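# Move one bottle from the cabinet onto the bench

## Task

Take a single bottle out of the cabinet and set it upright on the bench. The remaining two bottles must stay inside the cabinet.

## Robot and tools

Robot: two six-joint arms, left_arm and right_arm, each with a two-finger gripper and each riding its own carriage (left_rail, right_rail) on one shared floor track. left_rail is always the one toward +y. The left gripper has rigid fingers. The right gripper's fingers can fold: a part held near the palm may be held loosely or squeezed too hard, and a fingertip pushed straight onto a surface folds easily. Grip with the outer quarter of the pads.

Frame: fixed to the table, with the table top at z = 0 and +z up. +x is the direction the arms face and +y is toward their left. The track runs along y at x = 0 (y = 0 at its middle), and the table starts at x = 0.17 m. Each arm base sits at x = 0, y = its carriage position_m, z = 0.04 m. end_effector_position (m) is the point between the closed pads. Fingers point along the gripper's +z and close along its y. Reported hand poses can be off by a few cm.

execute_actions: {actions: [one action], cameras}. An action may hold rows, steps, until, and rail commands. rows is up to 15 rows, each applied for one 1/30 s step. Every row is one flat list of 18 numbers in [-1, 1], covering both arms even if only one moves. Numbers 1-6 are left_arm joint offsets in the order shoulder pan, shoulder lift, elbow, wrist 1, wrist 2, wrist 3. Numbers 7-9 are left gripper position, force_limit and speed. Numbers 10-18 repeat that for right_arm. Joint numbers are offsets from the Joint targets at the start of the call, not from the previous row, and they are scaled: 1.0 = 1.481 rad for pan and lift, and 2.222 rad for the other four. Gripper position: +1 is fully open (140 mm), about -0.8 is where the pads meet, and -1 closes until blocked. force_limit runs from -1 (about 14 N) to +1 (about 58 N). speed runs from -1 (about 30 mm/s) to +1 (about 250 mm/s). Faster closing grips harder. Resending the same three gripper numbers leaves a gripper unchanged, and 0 counts as a real command. steps is 1-450 (default 15), with at least one step per row; after the rows the arms keep heading to the last row's target. until ends the action early using rail fields only, e.g. {"left_rail": {"position_status": ["!=", "moving"]}}, {"all": {"status": "ended"}} or {"any": {"status": "ended"}}. A number in a condition needs a comparison (=, !=, <, <=, >, >=). Images come back only when actions is an empty list or cameras names them.

Rail commands: {"left_rail": {"position_m": ..., "speed_m_s": ..., "acceleration_factor": ...}}. position_m is an absolute spot on the track: left -0.8 to 1.5 m, right -1.5 to 0.8 m. speed_m_s is 0.01-1 and acceleration_factor is 0.1-1. {"stop": true} brakes a carriage. To drive, send position_m, then wait with until position_status != moving. Keep the carriages at least 0.78 m apart. Let a carriage arrive before steering its hand to a scene point. Rows never move a carriage, but an arm's target travels with its carriage.

move: target is one 18-number row or a list of up to 15 rows, all in the same layout and scaling. Every row is an offset from the Joint targets at the call's start, not from the previous row. All joints travel together along a path. speed is in rad/s for the joint with the farthest to go: 0.01-3.14, default 0.5. blend (rad) rounds corners in a list. stop_force (4-120 N, one value for both arms) ends an arm's path when the wrist senses that much push; use it with a low speed for touches, and leave it out when backing away from a contact. zero (default true) re-zeroes before the move. blocking=false returns early; then use wait or stop before sending rows or another move. The move: line reports done, off_target, moving, held or fault, plus limits=held if steps were withheld.

wait {seconds: 0-10}; stop (brakes a running move); zoom_image {camera, region [x0,y0,x1,y1], at most 504 px each way} works on the latest image; zero_wrist_force {arm}; read_manual; finished_scene {scene: 1 or 2} ends the scene for good.

Cameras: cam_high, cam_low, cam_front, cam_side, cam_left_wrist, cam_right_wrist, all 672x504.

Results: Joint positions, velocities and targets come in one block per arm, starting with the rail (m), then the six joints (rad). Joint torques exclude the rail, and positive means toward a larger angle. Wrist force and torque are in the hand's own axes. Tool commands lists the current gripper commands. object_status: 0 moving, 1 blocked while opening, 2 blocked while closing (what you want after a grip), 3 reached its position or pads met. position_measured is in counts: 3 open, 230 pads touching. Rail fields are position_m, position_status (moving, done, contact_stop, time_out, stopped, stopped_with_arm, stopped_for_other_arm, stopped_for_other_carriage) and position_answer (taken, not_taken). A joint sent to its limit or joint command not followed means a clearance or range check altered the command. To tighten a grip, raise force_limit and change position slightly (e.g. -1 to -0.98).

Avoid: anything dropping or leaving the table, including onto the track or the metal strip; hard impacts; the two arms or grippers pressing on each other; releasing a part while it is moving. Also avoid contact torque at the load limits (pan and lift 297, elbow 135, wrists 48.6 N m) or about 150 N of force, either of which stops the arm for 10 s. Do not push toward targets past a firm contact. Avoid long stretched-out holds, which overheat motors. Do not let one bottle disturb the other two.

Each tool is called after "Request:" as name(argument=value, ...) on one line, values as JSON.

## Session

Request:
execute_actions(actions=[])

Scene clock: 0.00 s.
left_arm: end_effector_position=(+0.3563, +1.0399, +0.5790) position_measured=3 object_status=3 end_effector_quat_wxyz=(+0.000, +0.000, +1.000, +0.000) | right_arm: end_effector_position=(+0.3563, -1.0153, +0.5790) position_measured=3 object_status=3 end_effector_quat_wxyz=(+0.000, +0.000, +1.000, +0.000)
Joint positions: left_arm=[0.961 -0.281 -2.157 1.821 -1.235 -1.571 -0.281] | right_arm=[-1.094 -0.281 -2.157 1.821 -1.235 -1.571 -0.28]
Joint velocities: within noise
Joint torques (N m): no reading
Wrist force (N): no reading
Wrist torque (N m): no reading
Wrist force, peak (N): no reading
Joint targets: left_arm=[0.961 -0.281 -2.157 1.821 -1.235 -1.571 -0.281] | right_arm=[-1.094 -0.281 -2.157 1.821 -1.235 -1.571 -0.280]
Tool commands: left_gripper/position=+1.0 left_gripper/force_limit=+1.0 left_gripper/speed=+1.0 right_gripper/position=+1.0 right_gripper/force_limit=+1.0 right_gripper/speed=+1.0
left_rail: position_m=0.961 position_status=done
right_rail: position_m=-1.094 position_status=done

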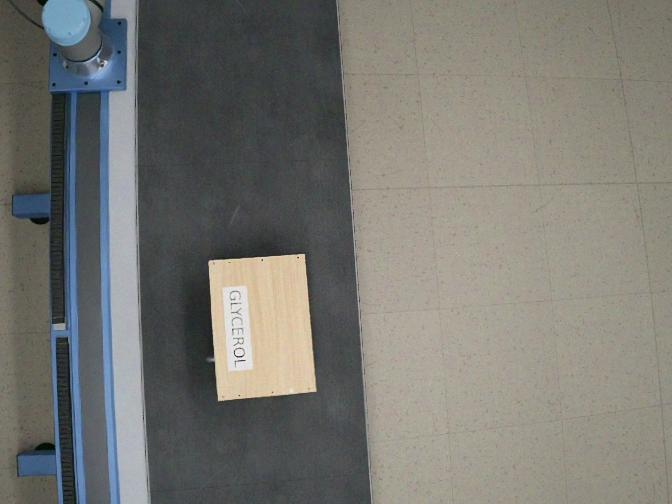

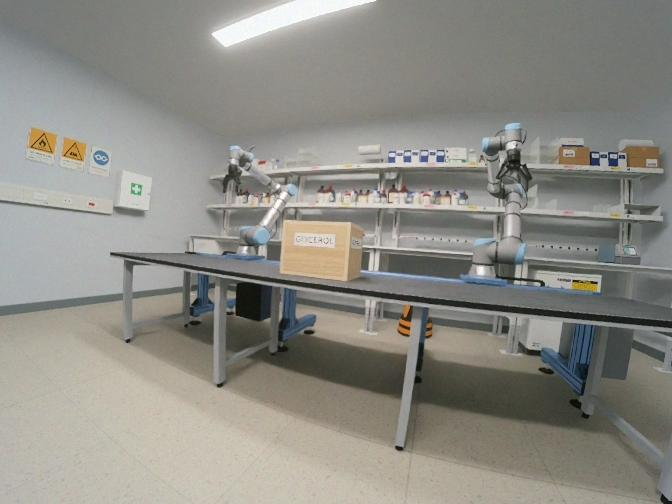

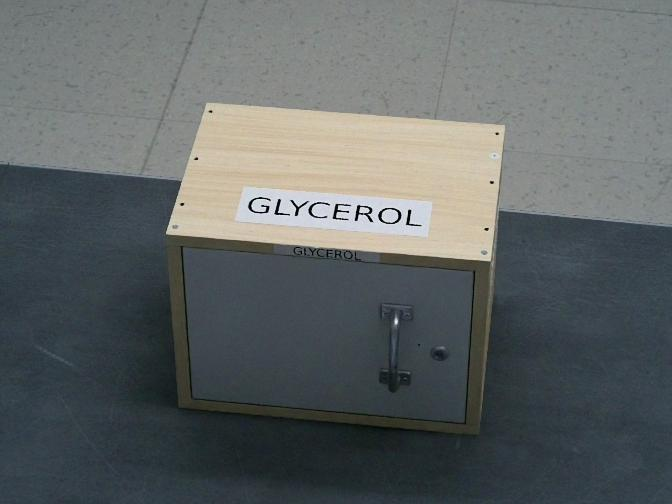

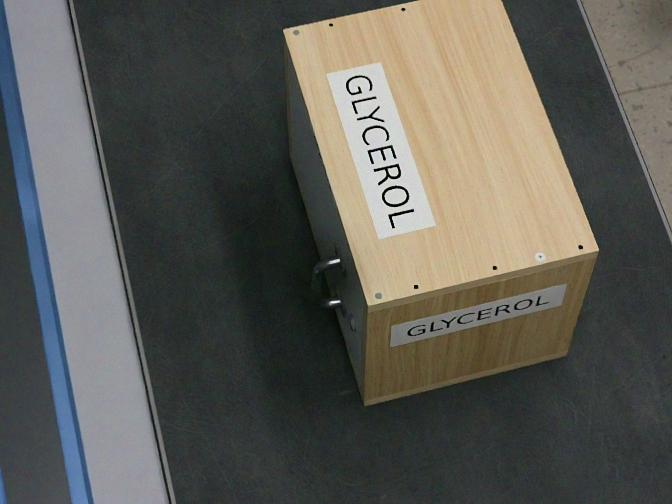

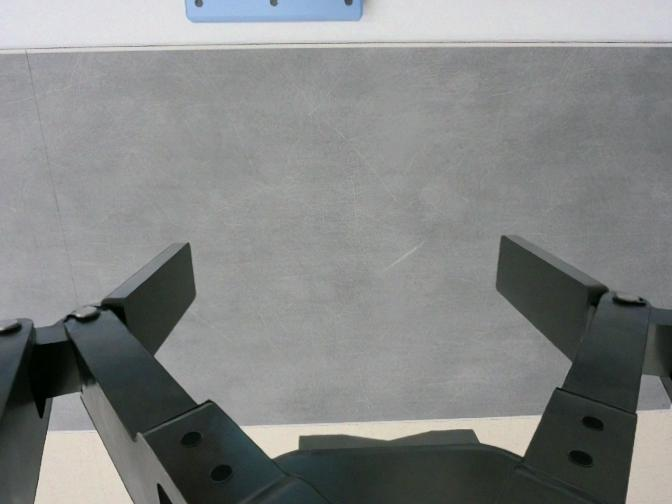

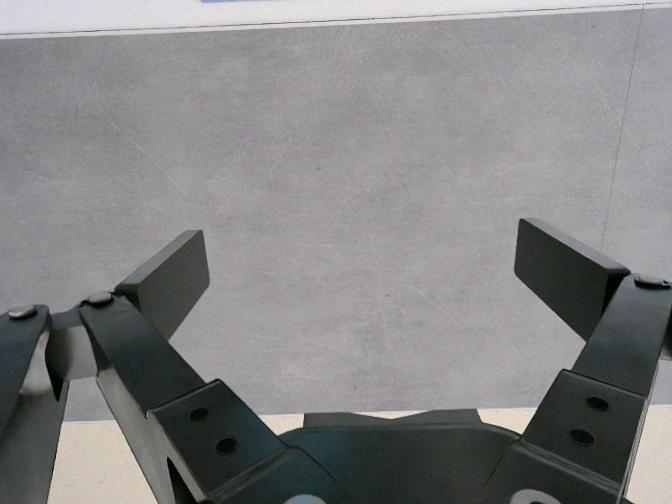

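Request:
zoom_image(camera="cam_front", region=[150, 80, 520, 450])

Request:
zoom_image(camera="cam_high", region=[190, 240, 340, 410])

Request:
zoom_image(camera="cam_side", region=[250, 180, 430, 420])

Scaled by 1.362 from the camera's 672x504 image, which has a finer 960x720 frame.

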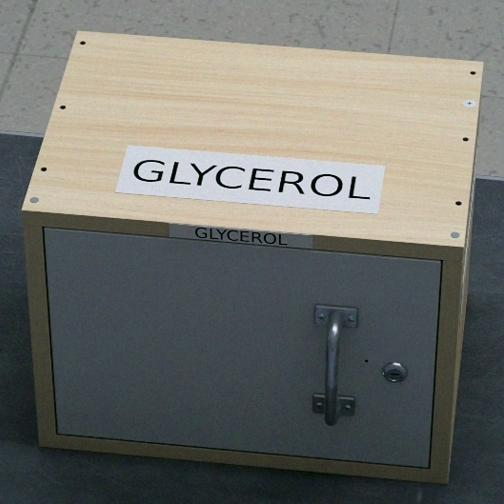

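Scaled by 2.965 from the camera's 672x504 image, which has a finer 960x720 frame.

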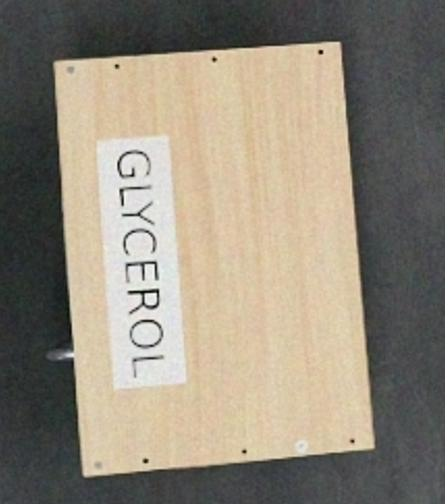

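Scaled by 2.100 from the camera's 672x504 image, which has a finer 960x720 frame.

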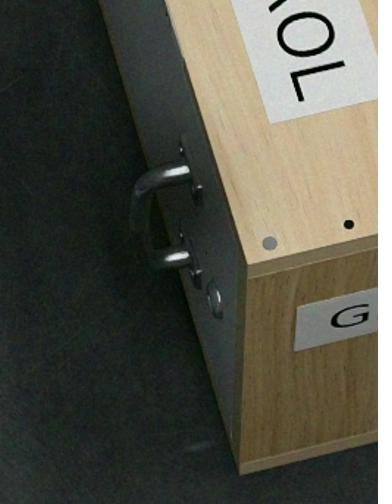

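Request:
execute_actions(actions=[{"right_rail":{"position_m":-0.75},"steps":120,"until":{"right_rail":{"position_status":["!=","moving"]}}}])

Request:
move(target=[0,0,0,0,0,0,1,1,1,0.95,0.473,0.046,0.219,-0.629,0.10,1,1,1], speed=1.2)

Scene clock: 140.73 s.
left_arm: end_effector_position=(+0.3563, +1.0399, +0.5790) position_measured=3 object_status=3 end_effector_quat_wxyz=(+0.000, +0.000, +1.000, +0.000) | right_arm: end_effector_position=(+0.3563, -0.6714, +0.5790) position_measured=3 object_status=3 end_effector_quat_wxyz=(+0.000, +0.000, +1.000, +0.000)
Joint positions: left_arm=[0.961 -0.281 -2.157 1.821 -1.235 -1.571 -0.281] | right_arm=[-0.75 -0.281 -2.157 1.821 -1.235 -1.571 -0.281]
Joint torques (N m): left_arm=[-2.25 6.34 -46.14 -4.33 0.2 0.68] | right_arm=[2.84 -0.25 -49.52 -3.83 0.23 0.23]
Wrist force (N): left_arm=[0.3 0.1 0.4] | right_arm=[-0.1 -0.4 0.2]
Wrist torque (N m): left_arm=[0.03 -0.07 -0.01] | right_arm=[-0.10 0.03 0.00]
Wrist force, peak (N): left_arm=[0.2 -0.7 -0.1] | right_arm=[-0.2 -1.8 -0.1]
Joint targets: left_arm=[0.961 -0.281 -2.157 1.821 -1.235 -1.571 -0.281] | right_arm=[-0.750 -0.281 -2.157 1.821 -1.235 -1.571 -0.280]
Tool commands: left_gripper/position=+1.0 left_gripper/force_limit=+1.0 left_gripper/speed=+1.0 right_gripper/position=+1.0 right_gripper/force_limit=+1.0 right_gripper/speed=+1.0
left_rail: position_m=0.961 position_status=done
right_rail: position_m=-0.750 position_status=done

Scene clock: 142.47 s.
left_arm: end_effector_position=(+0.3563, +1.0399, +0.5790) position_measured=3 object_status=3 end_effector_quat_wxyz=(+0.000, +0.000, +1.000, +0.000) | right_arm: end_effector_position=(+0.3889, -0.5706, +0.4899) position_measured=3 object_status=3 end_effector_quat_wxyz=(-0.255, -0.493, +0.664, -0.500)
Joint positions: left_arm=[0.961 -0.281 -2.157 1.821 -1.235 -1.571 -0.281] | right_arm=[-0.75 0.674 -1.677 1.891 -0.901 -2.519 -0.128]
Joint torques (N m): left_arm=[-0.05 3.56 -44.37 -4 -0.19 0.73] | right_arm=[-10.65 -55.91 -54.89 -3.96 1.44 -3.68]
Wrist force (N): left_arm=[0.4 0.0 0.1] | right_arm=[1.3 -2.0 -0.4]
Wrist torque (N m): left_arm=[-0.01 -0.09 -0.01] | right_arm=[-0.70 -0.11 0.36]
Wrist force, peak (N): left_arm=[0.3 -0.6 -0.2] | right_arm=[-15.0 3.2 -14.9]
Joint targets: left_arm=[0.961 -0.281 -2.157 1.821 -1.235 -1.571 -0.281] | right_arm=[-0.750 0.674 -1.677 1.891 -0.901 -2.519 -0.128]
left_rail: position_m=0.961 position_status=done
right_rail: position_m=-0.750 position_status=done
move: held (right_arm; a check stopped the path); limits=held; right_arm: the shoulder pan is farthest, 0.452 rad from its target
joint command not followed: on one or more control steps a check withheld the commanded joint targets of the right arm, and it was not sent them on those steps.
cause: the commanded joint targets, or the way to them, would bring two parts of the arm too close to each other (its gripper and another part of the arm, with joints 5 (wrist 1) to 7 (wrist 3) between them, 17 mm apart when it was first held).

Request:
move(target=[-1.0,0.6462,-0.0995,0.3758,0.617,0.1265,1,1,1,-0.2951,0.026,-0.8756,-0.401,0.8751,0.0288,1,1,1], speed=1.2)

Scene clock: 215.70 s.
left_arm: end_effector_position=(+0.3695, +0.1964, +0.4492) position_measured=3 object_status=3 end_effector_quat_wxyz=(-0.003, +0.707, +0.003, +0.707) | right_arm: end_effector_position=(-0.0858, -0.2974, +1.5744) position_measured=3 object_status=3 end_effector_quat_wxyz=(+0.692, -0.462, +0.442, +0.336)
Joint positions: left_arm=[0.961 -1.762 -1.2 1.6 -0.4 -0.2 0.001] | right_arm=[-0.75 0.237 -1.639 -0.054 -1.792 -0.574 -0.064]
Joint torques (N m): left_arm=[-14.83 -57 -46.64 3.33 3.45 3.77] | right_arm=[-11.89 17.87 -1.67 -3.17 3.19 3.76]
Wrist force (N): left_arm=[0.3 1.5 -1.5] | right_arm=[-1.8 -1.0 3.6]
Wrist torque (N m): left_arm=[0.31 -0.61 -0.23] | right_arm=[-0.14 0.60 -0.06]
Wrist force, peak (N): left_arm=[-2.5 4.5 -6.9] | right_arm=[-5.6 4.7 0.1]
Joint targets: left_arm=[0.961 -1.762 -1.200 1.600 -0.400 -0.200 0.001] | right_arm=[-0.750 0.237 -1.639 -0.054 -1.792 -0.574 -0.064]
left_rail: position_m=0.961 position_status=done
right_rail: position_m=-0.750 position_status=done
move: done

Request:
move(target=[-0.0246,0.4713,-0.3114,-0.0027,-0.0124,0,1,1,1,-0.2951,0.0263,-0.8758,-0.401,0.8749,0.0288,1,1,1], speed=1.2, cameras=["all"])

Scene clock: 224.13 s.
left_arm: end_effector_position=(+0.2707, -0.1128, +0.1695) position_measured=3 object_status=3 end_effector_quat_wxyz=(+0.000, +0.707, +0.000, +0.707) | right_arm: end_effector_position=(-0.1445, -0.4735, +0.4604) position_measured=3 object_status=3 end_effector_quat_wxyz=(+0.000, +0.707, +0.000, +0.707)
Joint positions: left_arm=[0.961 -1.798 -0.502 0.908 -0.406 -0.227 0.001] | right_arm=[-0.75 -0.2 -1.6 -2 -2.683 1.37 0]
Joint torques (N m): left_arm=[-14.15 -105.04 -45.99 -1.61 -3.88 2.97] | right_arm=[-10.38 55.7 30.42 -5.94 4.07 3.4]
Wrist force (N): left_arm=[0.6 0.6 -0.8] | right_arm=[2.1 -1.2 0.1]
Wrist torque (N m): left_arm=[0.17 -0.69 -0.22] | right_arm=[-0.70 -0.09 -0.01]
Wrist force, peak (N): left_arm=[-1.3 1.9 -1.2] | right_arm=[-1.0 -6.9 5.6]
Joint targets: left_arm=[0.961 -1.798 -0.501 0.908 -0.406 -0.227 0.001] | right_arm=[-0.750 -0.200 -1.600 -2.000 -2.683 1.370 0.000]
left_rail: position_m=0.961 position_status=done
right_rail: position_m=-0.750 position_status=done
move: done
camera_calibration:
cam_left_wrist: T_world_to_cam=[[-0.0283936, -0.999316, -0.023712, -0.0976816], [-0.283653, 0.0308013, -0.958432, 0.25544], [0.958507, -0.0204874, -0.284333, -0.0318815], [0, 0, 0, 1]] pos_world=[0.100241, -0.106136, 0.233441]
cam_right_wrist: T_world_to_cam=[[0.00705803, -0.998423, -0.055698, -0.434659], [-0.322018, 0.0504629, -0.945388, 0.41905], [0.946707, 0.0246083, -0.321154, 0.483256], [0, 0, 0, 1]] pos_world=[-0.319492, -0.467012, 0.527155]

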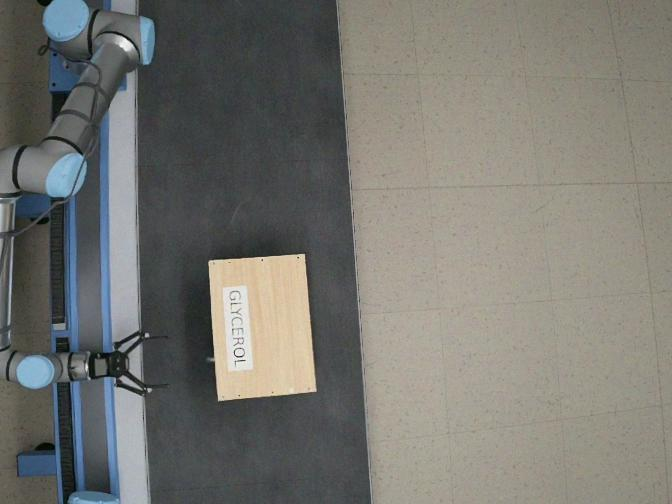

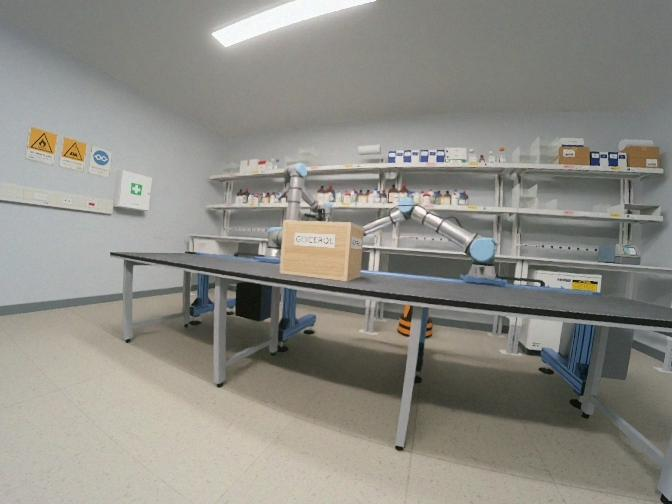

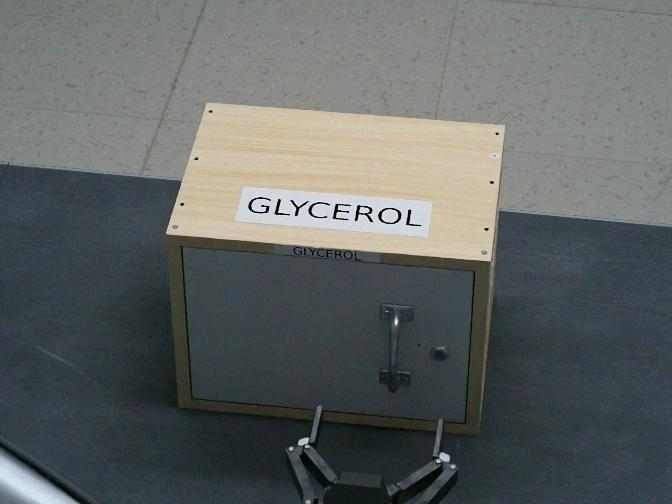

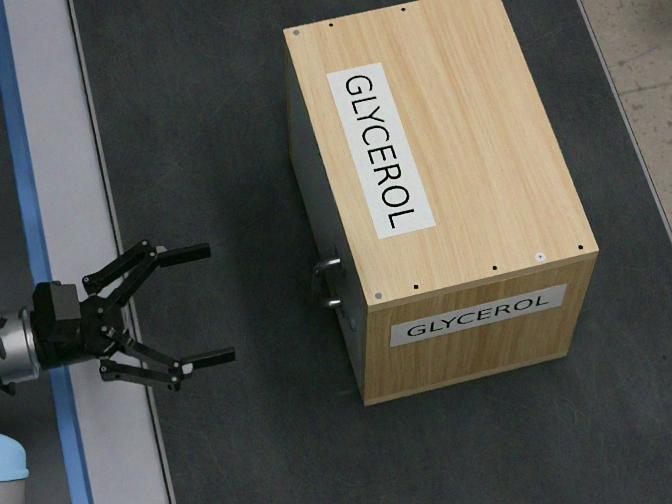

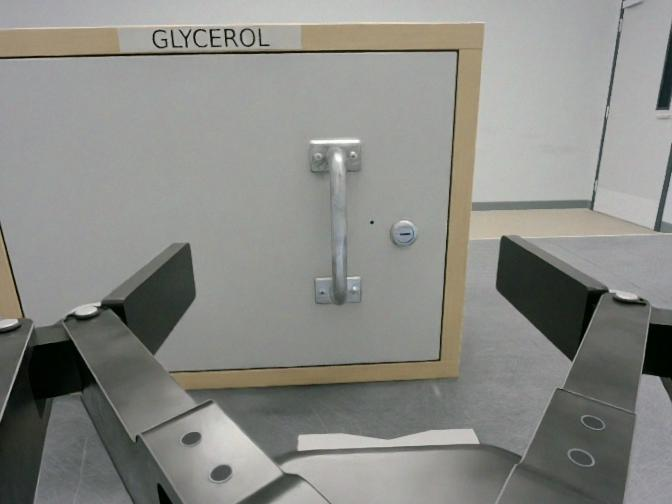

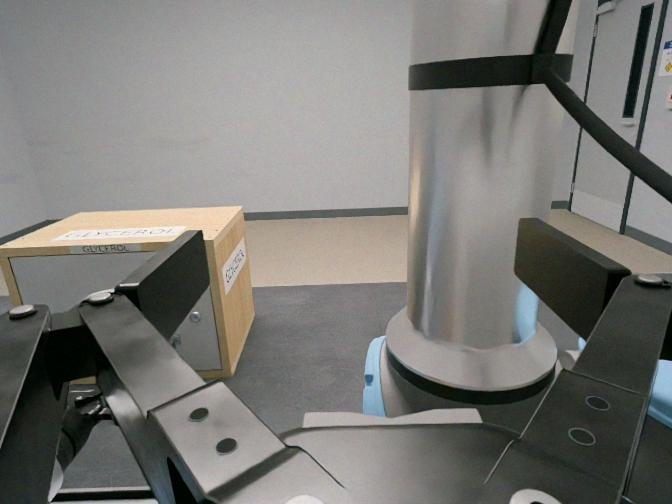

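Request:
move(target=[0.07475,0.01148,0.00063,-0.00873,0.04973,0,-0.08,0,-0.3,0,0,0,0,0,0,1,1,1], speed=0.06, stop_force=15, cameras=["cam_left_wrist","cam_side","cam_front"])

Scene clock: 248.63 s.
left_arm: end_effector_position=(+0.3897, -0.1147, +0.1506) position_measured=139 object_status=3 end_effector_quat_wxyz=(+0.000, +0.707, +0.000, +0.707) | right_arm: end_effector_position=(-0.1444, -0.4735, +0.4603) position_measured=3 object_status=3 end_effector_quat_wxyz=(+0.000, +0.707, +0.000, +0.707)
Joint positions: left_arm=[0.961 -1.688 -0.484 0.909 -0.425 -0.117 0.001] | right_arm=[-0.75 -0.2 -1.6 -2 -2.683 1.37 0]
Joint torques (N m): left_arm=[12.71 -102.01 -32.51 -1.72 3.57 3.23] | right_arm=[-11.31 37.29 30.79 -6.21 3.18 3.07]
Wrist force (N): left_arm=[0.6 0.7 -1.0] | right_arm=[1.8 -1.3 0.2]
Wrist torque (N m): left_arm=[0.18 -0.75 -0.20] | right_arm=[-0.72 -0.04 0.00]
Wrist force, peak (N): left_arm=[0.7 0.8 -2.9] | right_arm=[2.1 -1.7 -0.2]
Joint targets: left_arm=[0.961 -1.688 -0.484 0.909 -0.425 -0.117 0.001] | right_arm=[-0.750 -0.200 -1.600 -2.000 -2.683 1.370 0.000]
left_rail: position_m=0.961 position_status=done
right_rail: position_m=-0.750 position_status=done
move: done
camera_calibration:
cam_left_wrist: T_world_to_cam=[[-0.0282021, -0.999344, -0.0227205, -0.0969053], [-0.283896, 0.0298011, -0.958392, 0.271079], [0.95844, -0.0205784, -0.28455, -0.151306], [0, 0, 0, 1]] pos_world=[0.219243, -0.108034, 0.214544]
Images, in order (width x height): cam_front 672x504, cam_side 672x504, cam_left_wrist 672x504.

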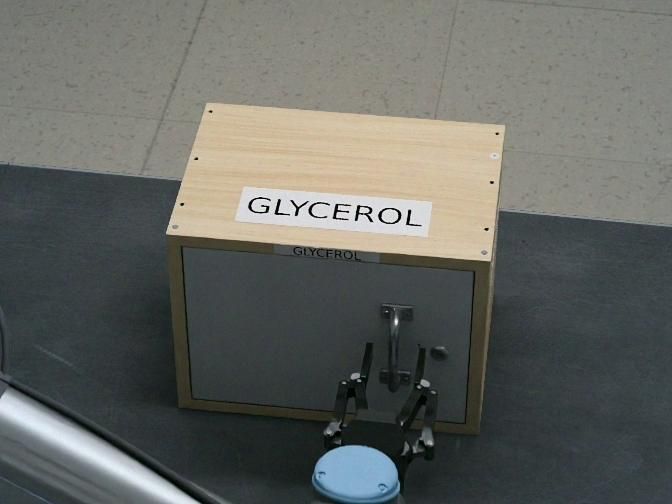

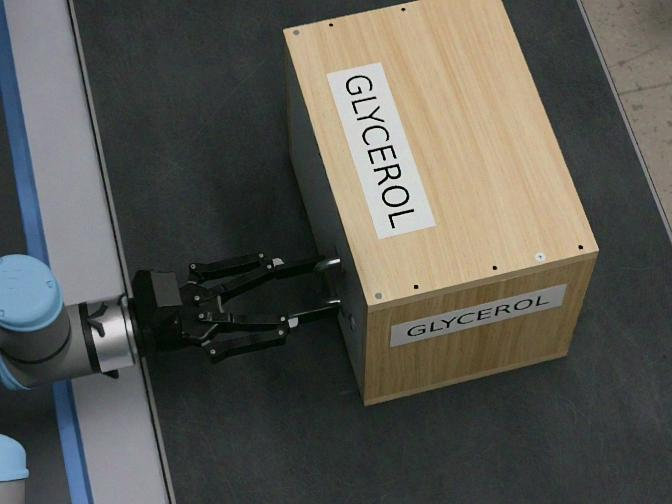

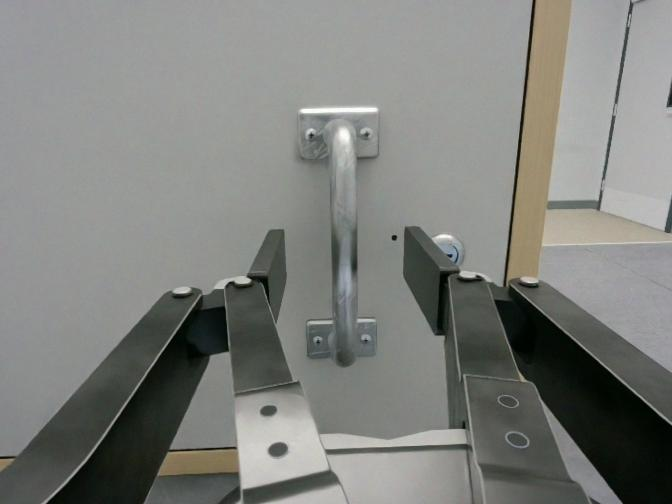

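Request:
execute_actions(actions=[{"rows":[[0,0,0,0,0,0,-1,0,-1,0,0,0,0,0,0,1,1,1]],"steps":90}], cameras=["cam_left_wrist"])

Scene clock: 258.33 s.
left_arm: end_effector_position=(+0.3898, -0.1147, +0.1506) position_measured=214 object_status=2 end_effector_quat_wxyz=(+0.000, +0.707, +0.000, +0.707) | right_arm: end_effector_position=(-0.1444, -0.4735, +0.4603) position_measured=3 object_status=3 end_effector_quat_wxyz=(+0.000, +0.707, +0.000, +0.707)
Joint positions: left_arm=[0.961 -1.688 -0.484 0.909 -0.425 -0.117 0.001] | right_arm=[-0.75 -0.2 -1.6 -2 -2.683 1.37 0]
Joint torques (N m): left_arm=[-17.68 -108.18 -46.46 -1.7 3.44 3.39] | right_arm=[-13.27 36.13 30.1 -5.49 2.69 3.65]
Wrist force (N): left_arm=[2.9 -8.3 -0.6] | right_arm=[2.2 -1.3 0.1]
Wrist torque (N m): left_arm=[0.26 -0.73 -0.35] | right_arm=[-0.71 -0.13 0.00]
Wrist force, peak (N): left_arm=[2.4 -13.0 -4.5] | right_arm=[2.2 -1.6 0.3]
Joint targets: left_arm=[0.961 -1.688 -0.484 0.909 -0.425 -0.117 0.001] | right_arm=[-0.750 -0.200 -1.600 -2.000 -2.683 1.370 0.000]
left_rail: position_m=0.961 position_status=done
right_rail: position_m=-0.750 position_status=done
camera_calibration:
cam_left_wrist: T_world_to_cam=[[-0.0282021, -0.999344, -0.0227205, -0.0969053], [-0.283896, 0.0298011, -0.958392, 0.271079], [0.95844, -0.0205784, -0.28455, -0.151306], [0, 0, 0, 1]] pos_world=[0.219243, -0.108034, 0.214544]
Images, in order (width x height): cam_left_wrist 672x504.

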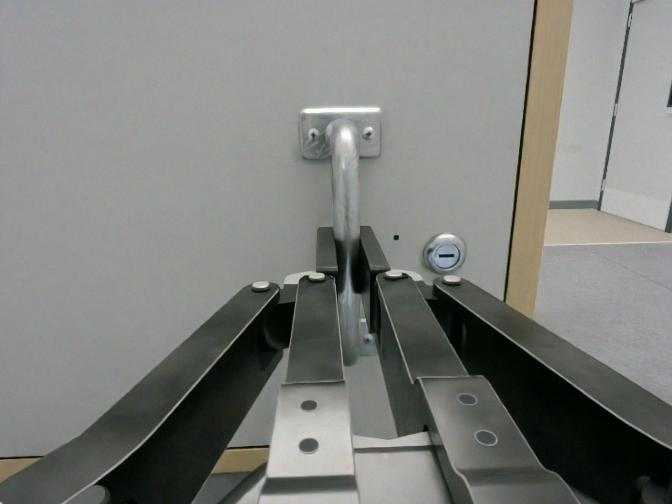

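Request:
move(target=[[-0.0202,-0.05195,0.0703,-0.0357,0.03366,0,-1,0,-1,0,0,0,0,0,0,1,1,1],[-0.0392,-0.0993,0.1344,-0.0683,0.0681,0,-1,0,-1,0,0,0,0,0,0,1,1,1]], speed=0.1, blend=0.02, stop_force=50, cameras=["cam_left_wrist","cam_side","cam_front"])

Scene clock: 293.20 s.
left_arm: end_effector_position=(+0.3353, -0.0987, +0.1511) position_measured=214 object_status=2 end_effector_quat_wxyz=(+0.074, +0.703, -0.074, +0.703) | right_arm: end_effector_position=(-0.1444, -0.4735, +0.4603) position_measured=3 object_status=3 end_effector_quat_wxyz=(+0.000, +0.707, +0.000, +0.707)
Joint positions: left_arm=[0.961 -1.746 -0.632 1.208 -0.577 0.034 0.001] | right_arm=[-0.75 -0.2 -1.6 -2 -2.683 1.37 0]
Joint torques (N m): left_arm=[-14.27 -125.21 -35.77 -1.88 1.2 3.23] | right_arm=[-10.85 38.07 29.16 -5.59 2.63 3.65]
Wrist force (N): left_arm=[-14.0 5.9 2.0] | right_arm=[2.1 -1.4 -0.1]
Wrist torque (N m): left_arm=[0.12 -1.05 -0.37] | right_arm=[-0.72 -0.10 -0.01]
Wrist force, peak (N): left_arm=[-14.8 7.2 1.0] | right_arm=[2.5 -1.2 0.1]
Joint targets: left_arm=[0.961 -1.746 -0.632 1.208 -0.577 0.034 0.001] | right_arm=[-0.750 -0.200 -1.600 -2.000 -2.683 1.370 0.000]
left_rail: position_m=0.961 position_status=done
right_rail: position_m=-0.750 position_status=done
move: done
camera_calibration:
cam_left_wrist: T_world_to_cam=[[-0.235314, -0.97166, -0.0224625, -0.0103414], [-0.271447, 0.0878952, -0.958431, 0.257222], [0.933244, -0.219435, -0.284438, -0.109874], [0, 0, 0, 1]] pos_world=[0.169928, -0.0567671, 0.215045]
Images, in order (width x height): cam_front 672x504, cam_side 672x504, cam_left_wrist 672x504.

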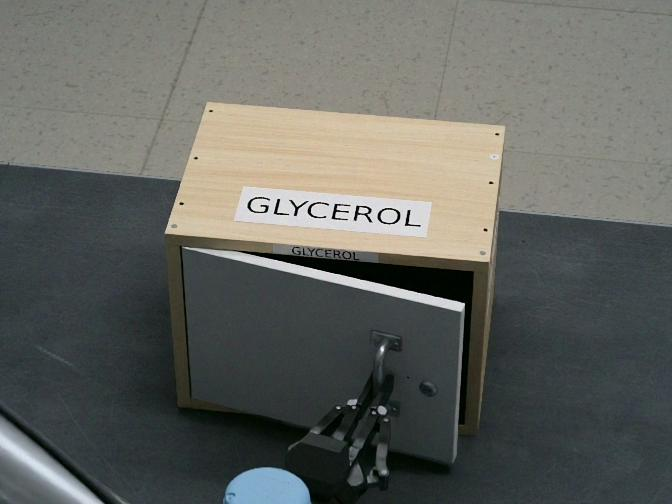

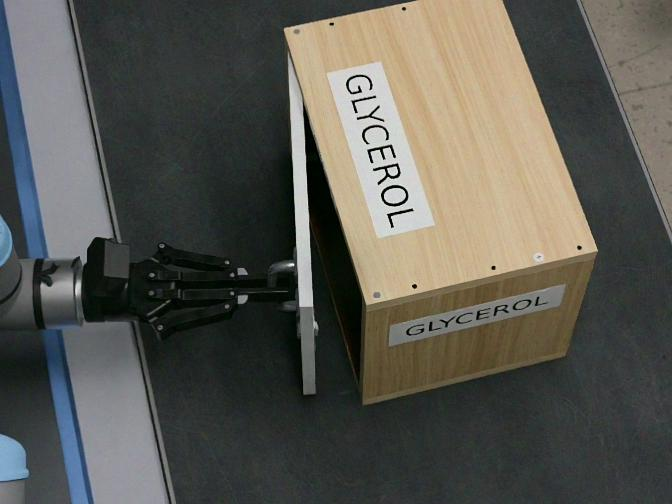

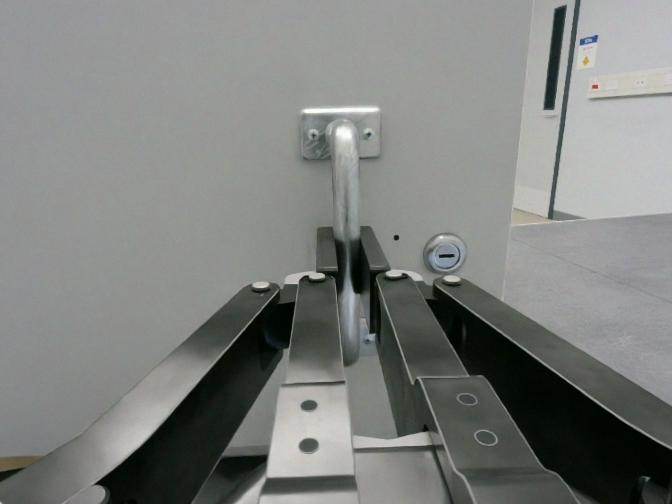

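Request:
move(target=[[-0.02328,-0.05886,0.07956,-0.04033,0.04732,0,-1,0,-1,0,0,0,0,0,0,1,1,1],[-0.04785,-0.12722,0.17185,-0.08705,0.10949,0,-1,0,-1,0,0,0,0,0,0,1,1,1],[-0.06545,-0.19097,0.25752,-0.13023,0.17631,0,-1,0,-1,0,0,0,0,0,0,1,1,1]], speed=0.2, blend=0.04, stop_force=60, cameras=["cam_left_wrist","cam_side","cam_front","cam_high","cam_right_wrist"])

Scene clock: 305.77 s.
left_arm: end_effector_position=(+0.2289, -0.0214, +0.1511) position_measured=214 object_status=2 end_effector_quat_wxyz=(+0.242, +0.664, -0.242, +0.665) | right_arm: end_effector_position=(-0.1444, -0.4735, +0.4603) position_measured=3 object_status=3 end_effector_quat_wxyz=(+0.000, +0.707, +0.000, +0.707)
Joint positions: left_arm=[0.961 -1.843 -0.914 1.78 -0.867 0.426 0.001] | right_arm=[-0.75 -0.2 -1.6 -2 -2.683 1.37 0]
Joint torques (N m): left_arm=[-13.2 -107.14 -33.5 -6.43 2.68 3.14] | right_arm=[-15.11 35.73 31.33 -5.82 3.18 3.46]
Wrist force (N): left_arm=[-23.7 1.7 1.2] | right_arm=[1.9 -1.5 0.1]
Wrist torque (N m): left_arm=[0.23 -1.04 -0.47] | right_arm=[-0.74 -0.08 0.00]
Wrist force, peak (N): left_arm=[-24.6 1.6 0.9] | right_arm=[2.2 -1.6 -0.1]
Joint targets: left_arm=[0.961 -1.843 -0.914 1.780 -0.867 0.426 0.001] | right_arm=[-0.750 -0.200 -1.600 -2.000 -2.683 1.370 0.000]
left_rail: position_m=0.961 position_status=done
right_rail: position_m=-0.750 position_status=done
move: done
camera_calibration:
cam_left_wrist: T_world_to_cam=[[-0.663911, -0.747472, -0.0225476, 0.142752], [-0.198144, 0.204907, -0.958516, 0.207236], [0.721083, -0.631901, -0.284147, 0.0460581], [0, 0, 0, 1]] pos_world=[0.102625, 0.0933429, 0.214945]
cam_right_wrist: T_world_to_cam=[[0.00685421, -0.998423, -0.0557271, -0.434715], [-0.32171, 0.0505639, -0.945487, 0.419185], [0.946813, 0.0244085, -0.320856, 0.482914], [0, 0, 0, 1]] pos_world=[-0.319394, -0.467012, 0.527054]
Images, in order (width x height): cam_high 672x504, cam_front 672x504, cam_side 672x504, cam_left_wrist 672x504, cam_right_wrist 672x504.

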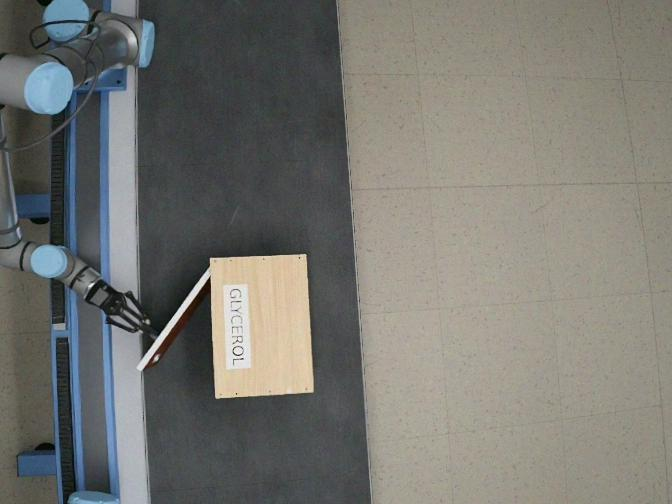

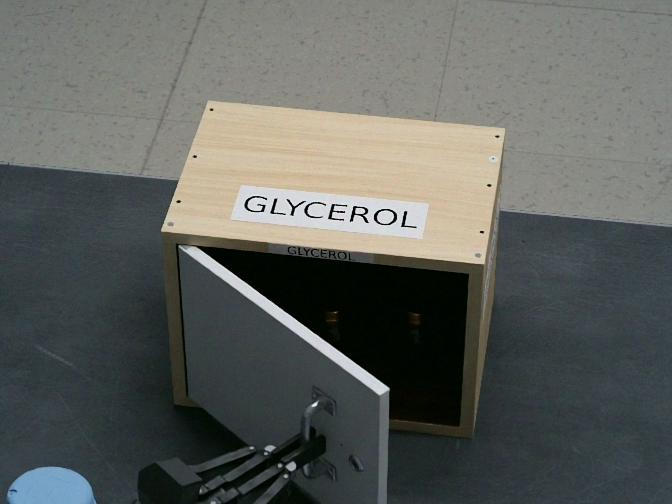

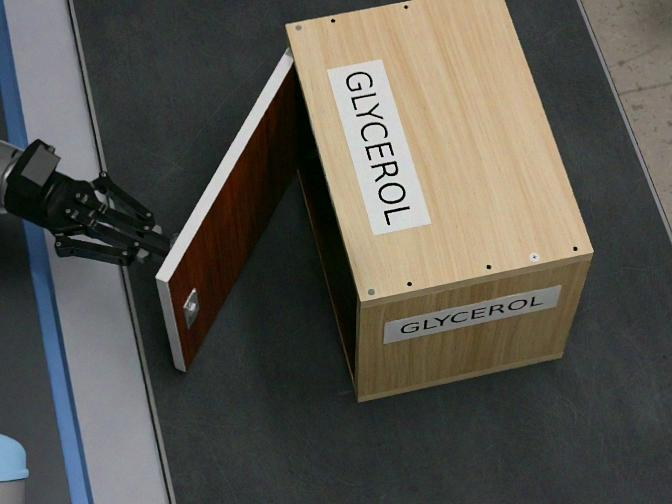

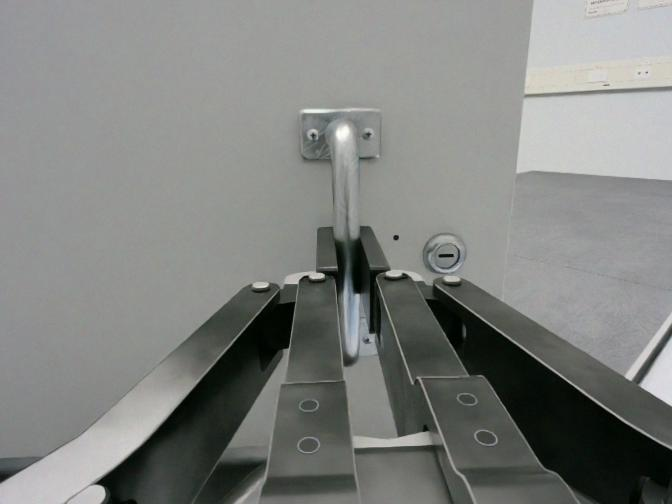

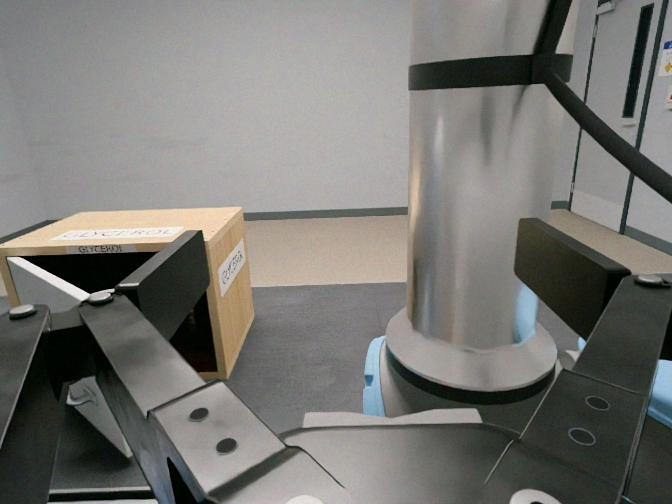

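Request:
move(target=[[-0.0064,-0.10263,0.13839,-0.06976,0.13713,0,-1,0,-1,0,0,0,0,0,0,1,1,1],[0.05084,-0.18211,0.24622,-0.12462,0.3167,0,-1,0,-1,0,0,0,0,0,0,1,1,1],[0.22546,-0.22201,0.2986,-0.1504,0.58231,0,-1,0,-1,0,0,0,0,0,0,1,1,1]], speed=0.3, blend=0.06, stop_force=60, cameras=["cam_left_wrist","cam_side","cam_front","cam_high"])

Scene clock: 351.37 s.
left_arm: end_effector_position=(+0.1694, +0.2295, +0.1483) position_measured=214 object_status=2 end_effector_quat_wxyz=(+0.521, +0.478, -0.521, +0.478) | right_arm: end_effector_position=(-0.1444, -0.4735, +0.4603) position_measured=3 object_status=3 end_effector_quat_wxyz=(+0.000, +0.707, +0.000, +0.707)
Joint positions: left_arm=[0.961 -1.509 -1.243 2.444 -1.201 1.72 0.001] | right_arm=[-0.75 -0.2 -1.6 -2 -2.683 1.37 0]
Joint torques (N m): left_arm=[-0.97 -45.83 -2.56 -0.9 8.95 3.13] | right_arm=[-13.13 37.15 31.18 -5.97 1.96 3.36]
Wrist force (N): left_arm=[10.5 -15.9 4.5] | right_arm=[1.5 -1.3 0.2]
Wrist torque (N m): left_arm=[0.11 -0.60 -0.04] | right_arm=[-0.71 0.00 -0.01]
Wrist force, peak (N): left_arm=[24.7 9.8 0.4] | right_arm=[2.5 -1.3 0.0]
Joint targets: left_arm=[0.961 -1.509 -1.243 2.444 -1.201 1.720 0.001] | right_arm=[-0.750 -0.200 -1.600 -2.000 -2.683 1.370 0.000]
left_rail: position_m=0.961 position_status=done
right_rail: position_m=-0.750 position_status=done
move: done
camera_calibration:
cam_left_wrist: T_world_to_cam=[[-0.993082, 0.115079, -0.0233541, 0.148511], [0.0549583, 0.279749, -0.958499, 0.0813691], [-0.10377, -0.953151, -0.284138, 0.460274], [0, 0, 0, 1]] pos_world=[0.190774, 0.398858, 0.212242]
Images, in order (width x height): cam_high 672x504, cam_front 672x504, cam_side 672x504, cam_left_wrist 672x504.

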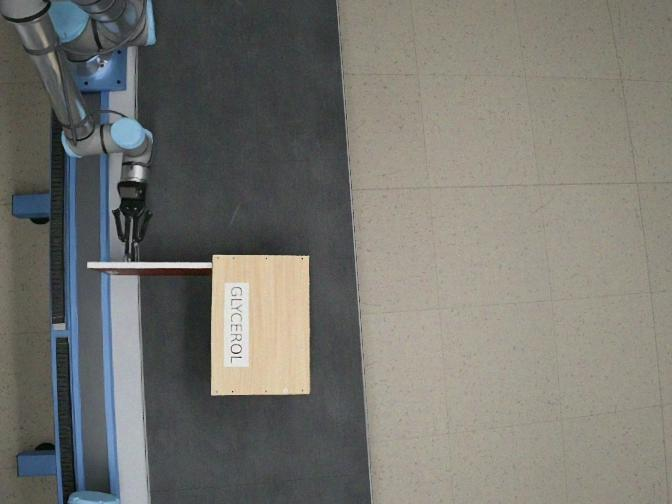

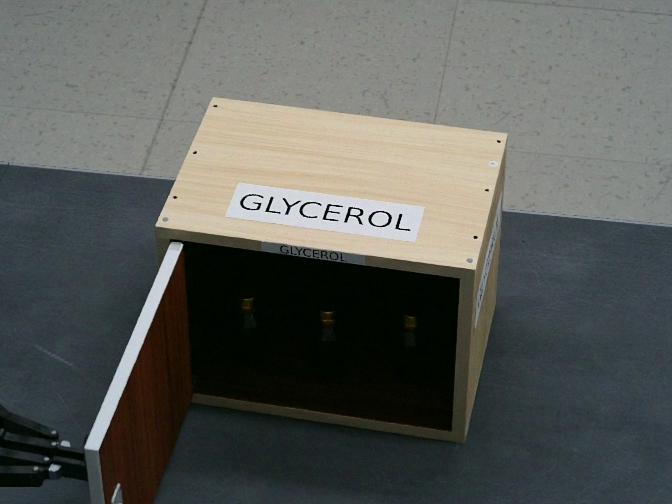

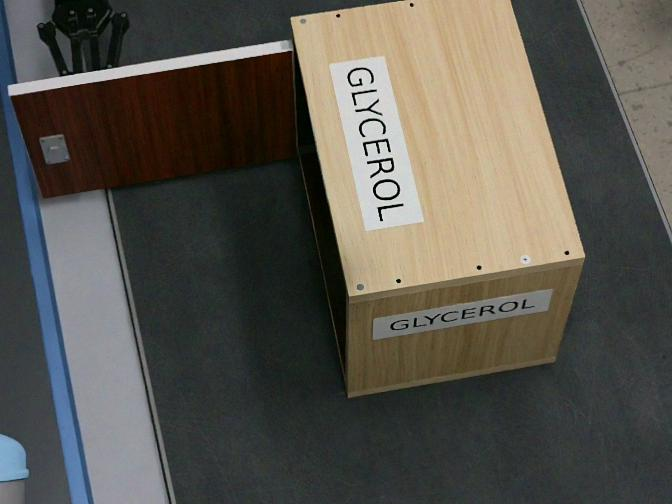

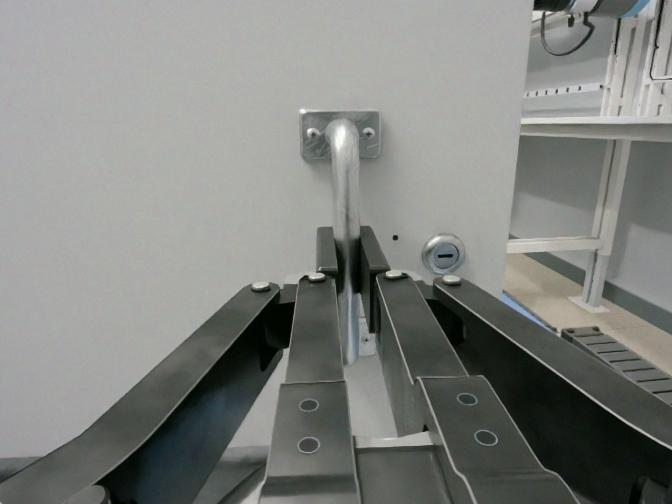

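Request:
zoom_image(camera="cam_front", region=[160, 230, 490, 450])

Request:
execute_actions(actions=[{"rows":[[0,0,0,0,0,0,-0.08,0,-0.6,0,0,0,0,0,0,1,1,1]],"steps":40}])

Scaled by 1.527 from the camera's 672x504 image, which has a finer 960x720 frame.

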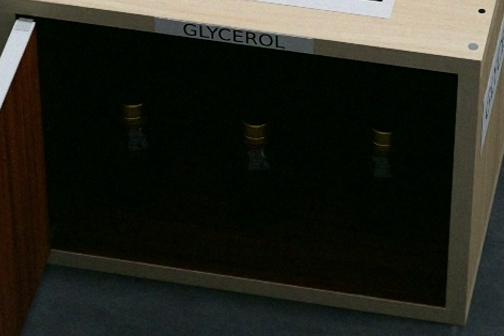

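Scene clock: 358.47 s.
left_arm: end_effector_position=(+0.1694, +0.2295, +0.1483) position_measured=139 object_status=3 end_effector_quat_wxyz=(+0.521, +0.478, -0.521, +0.478) | right_arm: end_effector_position=(-0.1444, -0.4735, +0.4603) position_measured=3 object_status=3 end_effector_quat_wxyz=(+0.000, +0.707, +0.000, +0.707)
Joint positions: left_arm=[0.961 -1.509 -1.243 2.444 -1.201 1.72 0.001] | right_arm=[-0.75 -0.2 -1.6 -2 -2.683 1.37 0]
Joint torques (N m): left_arm=[-4.45 -44.04 -25.59 -4.84 -3.81 2.84] | right_arm=[-13.34 37.76 31.5 -5.97 1.83 3.45]
Wrist force (N): left_arm=[-0.2 1.0 -1.6] | right_arm=[1.9 -1.4 0.0]
Wrist torque (N m): left_arm=[0.37 -0.52 -0.19] | right_arm=[-0.73 -0.06 0.00]
Wrist force, peak (N): left_arm=[12.3 -16.3 4.6] | right_arm=[2.4 -1.3 0.1]
Joint targets: left_arm=[0.961 -1.509 -1.243 2.444 -1.201 1.720 0.001] | right_arm=[-0.750 -0.200 -1.600 -2.000 -2.683 1.370 0.000]
left_rail: position_m=0.961 position_status=done
right_rail: position_m=-0.750 position_status=done


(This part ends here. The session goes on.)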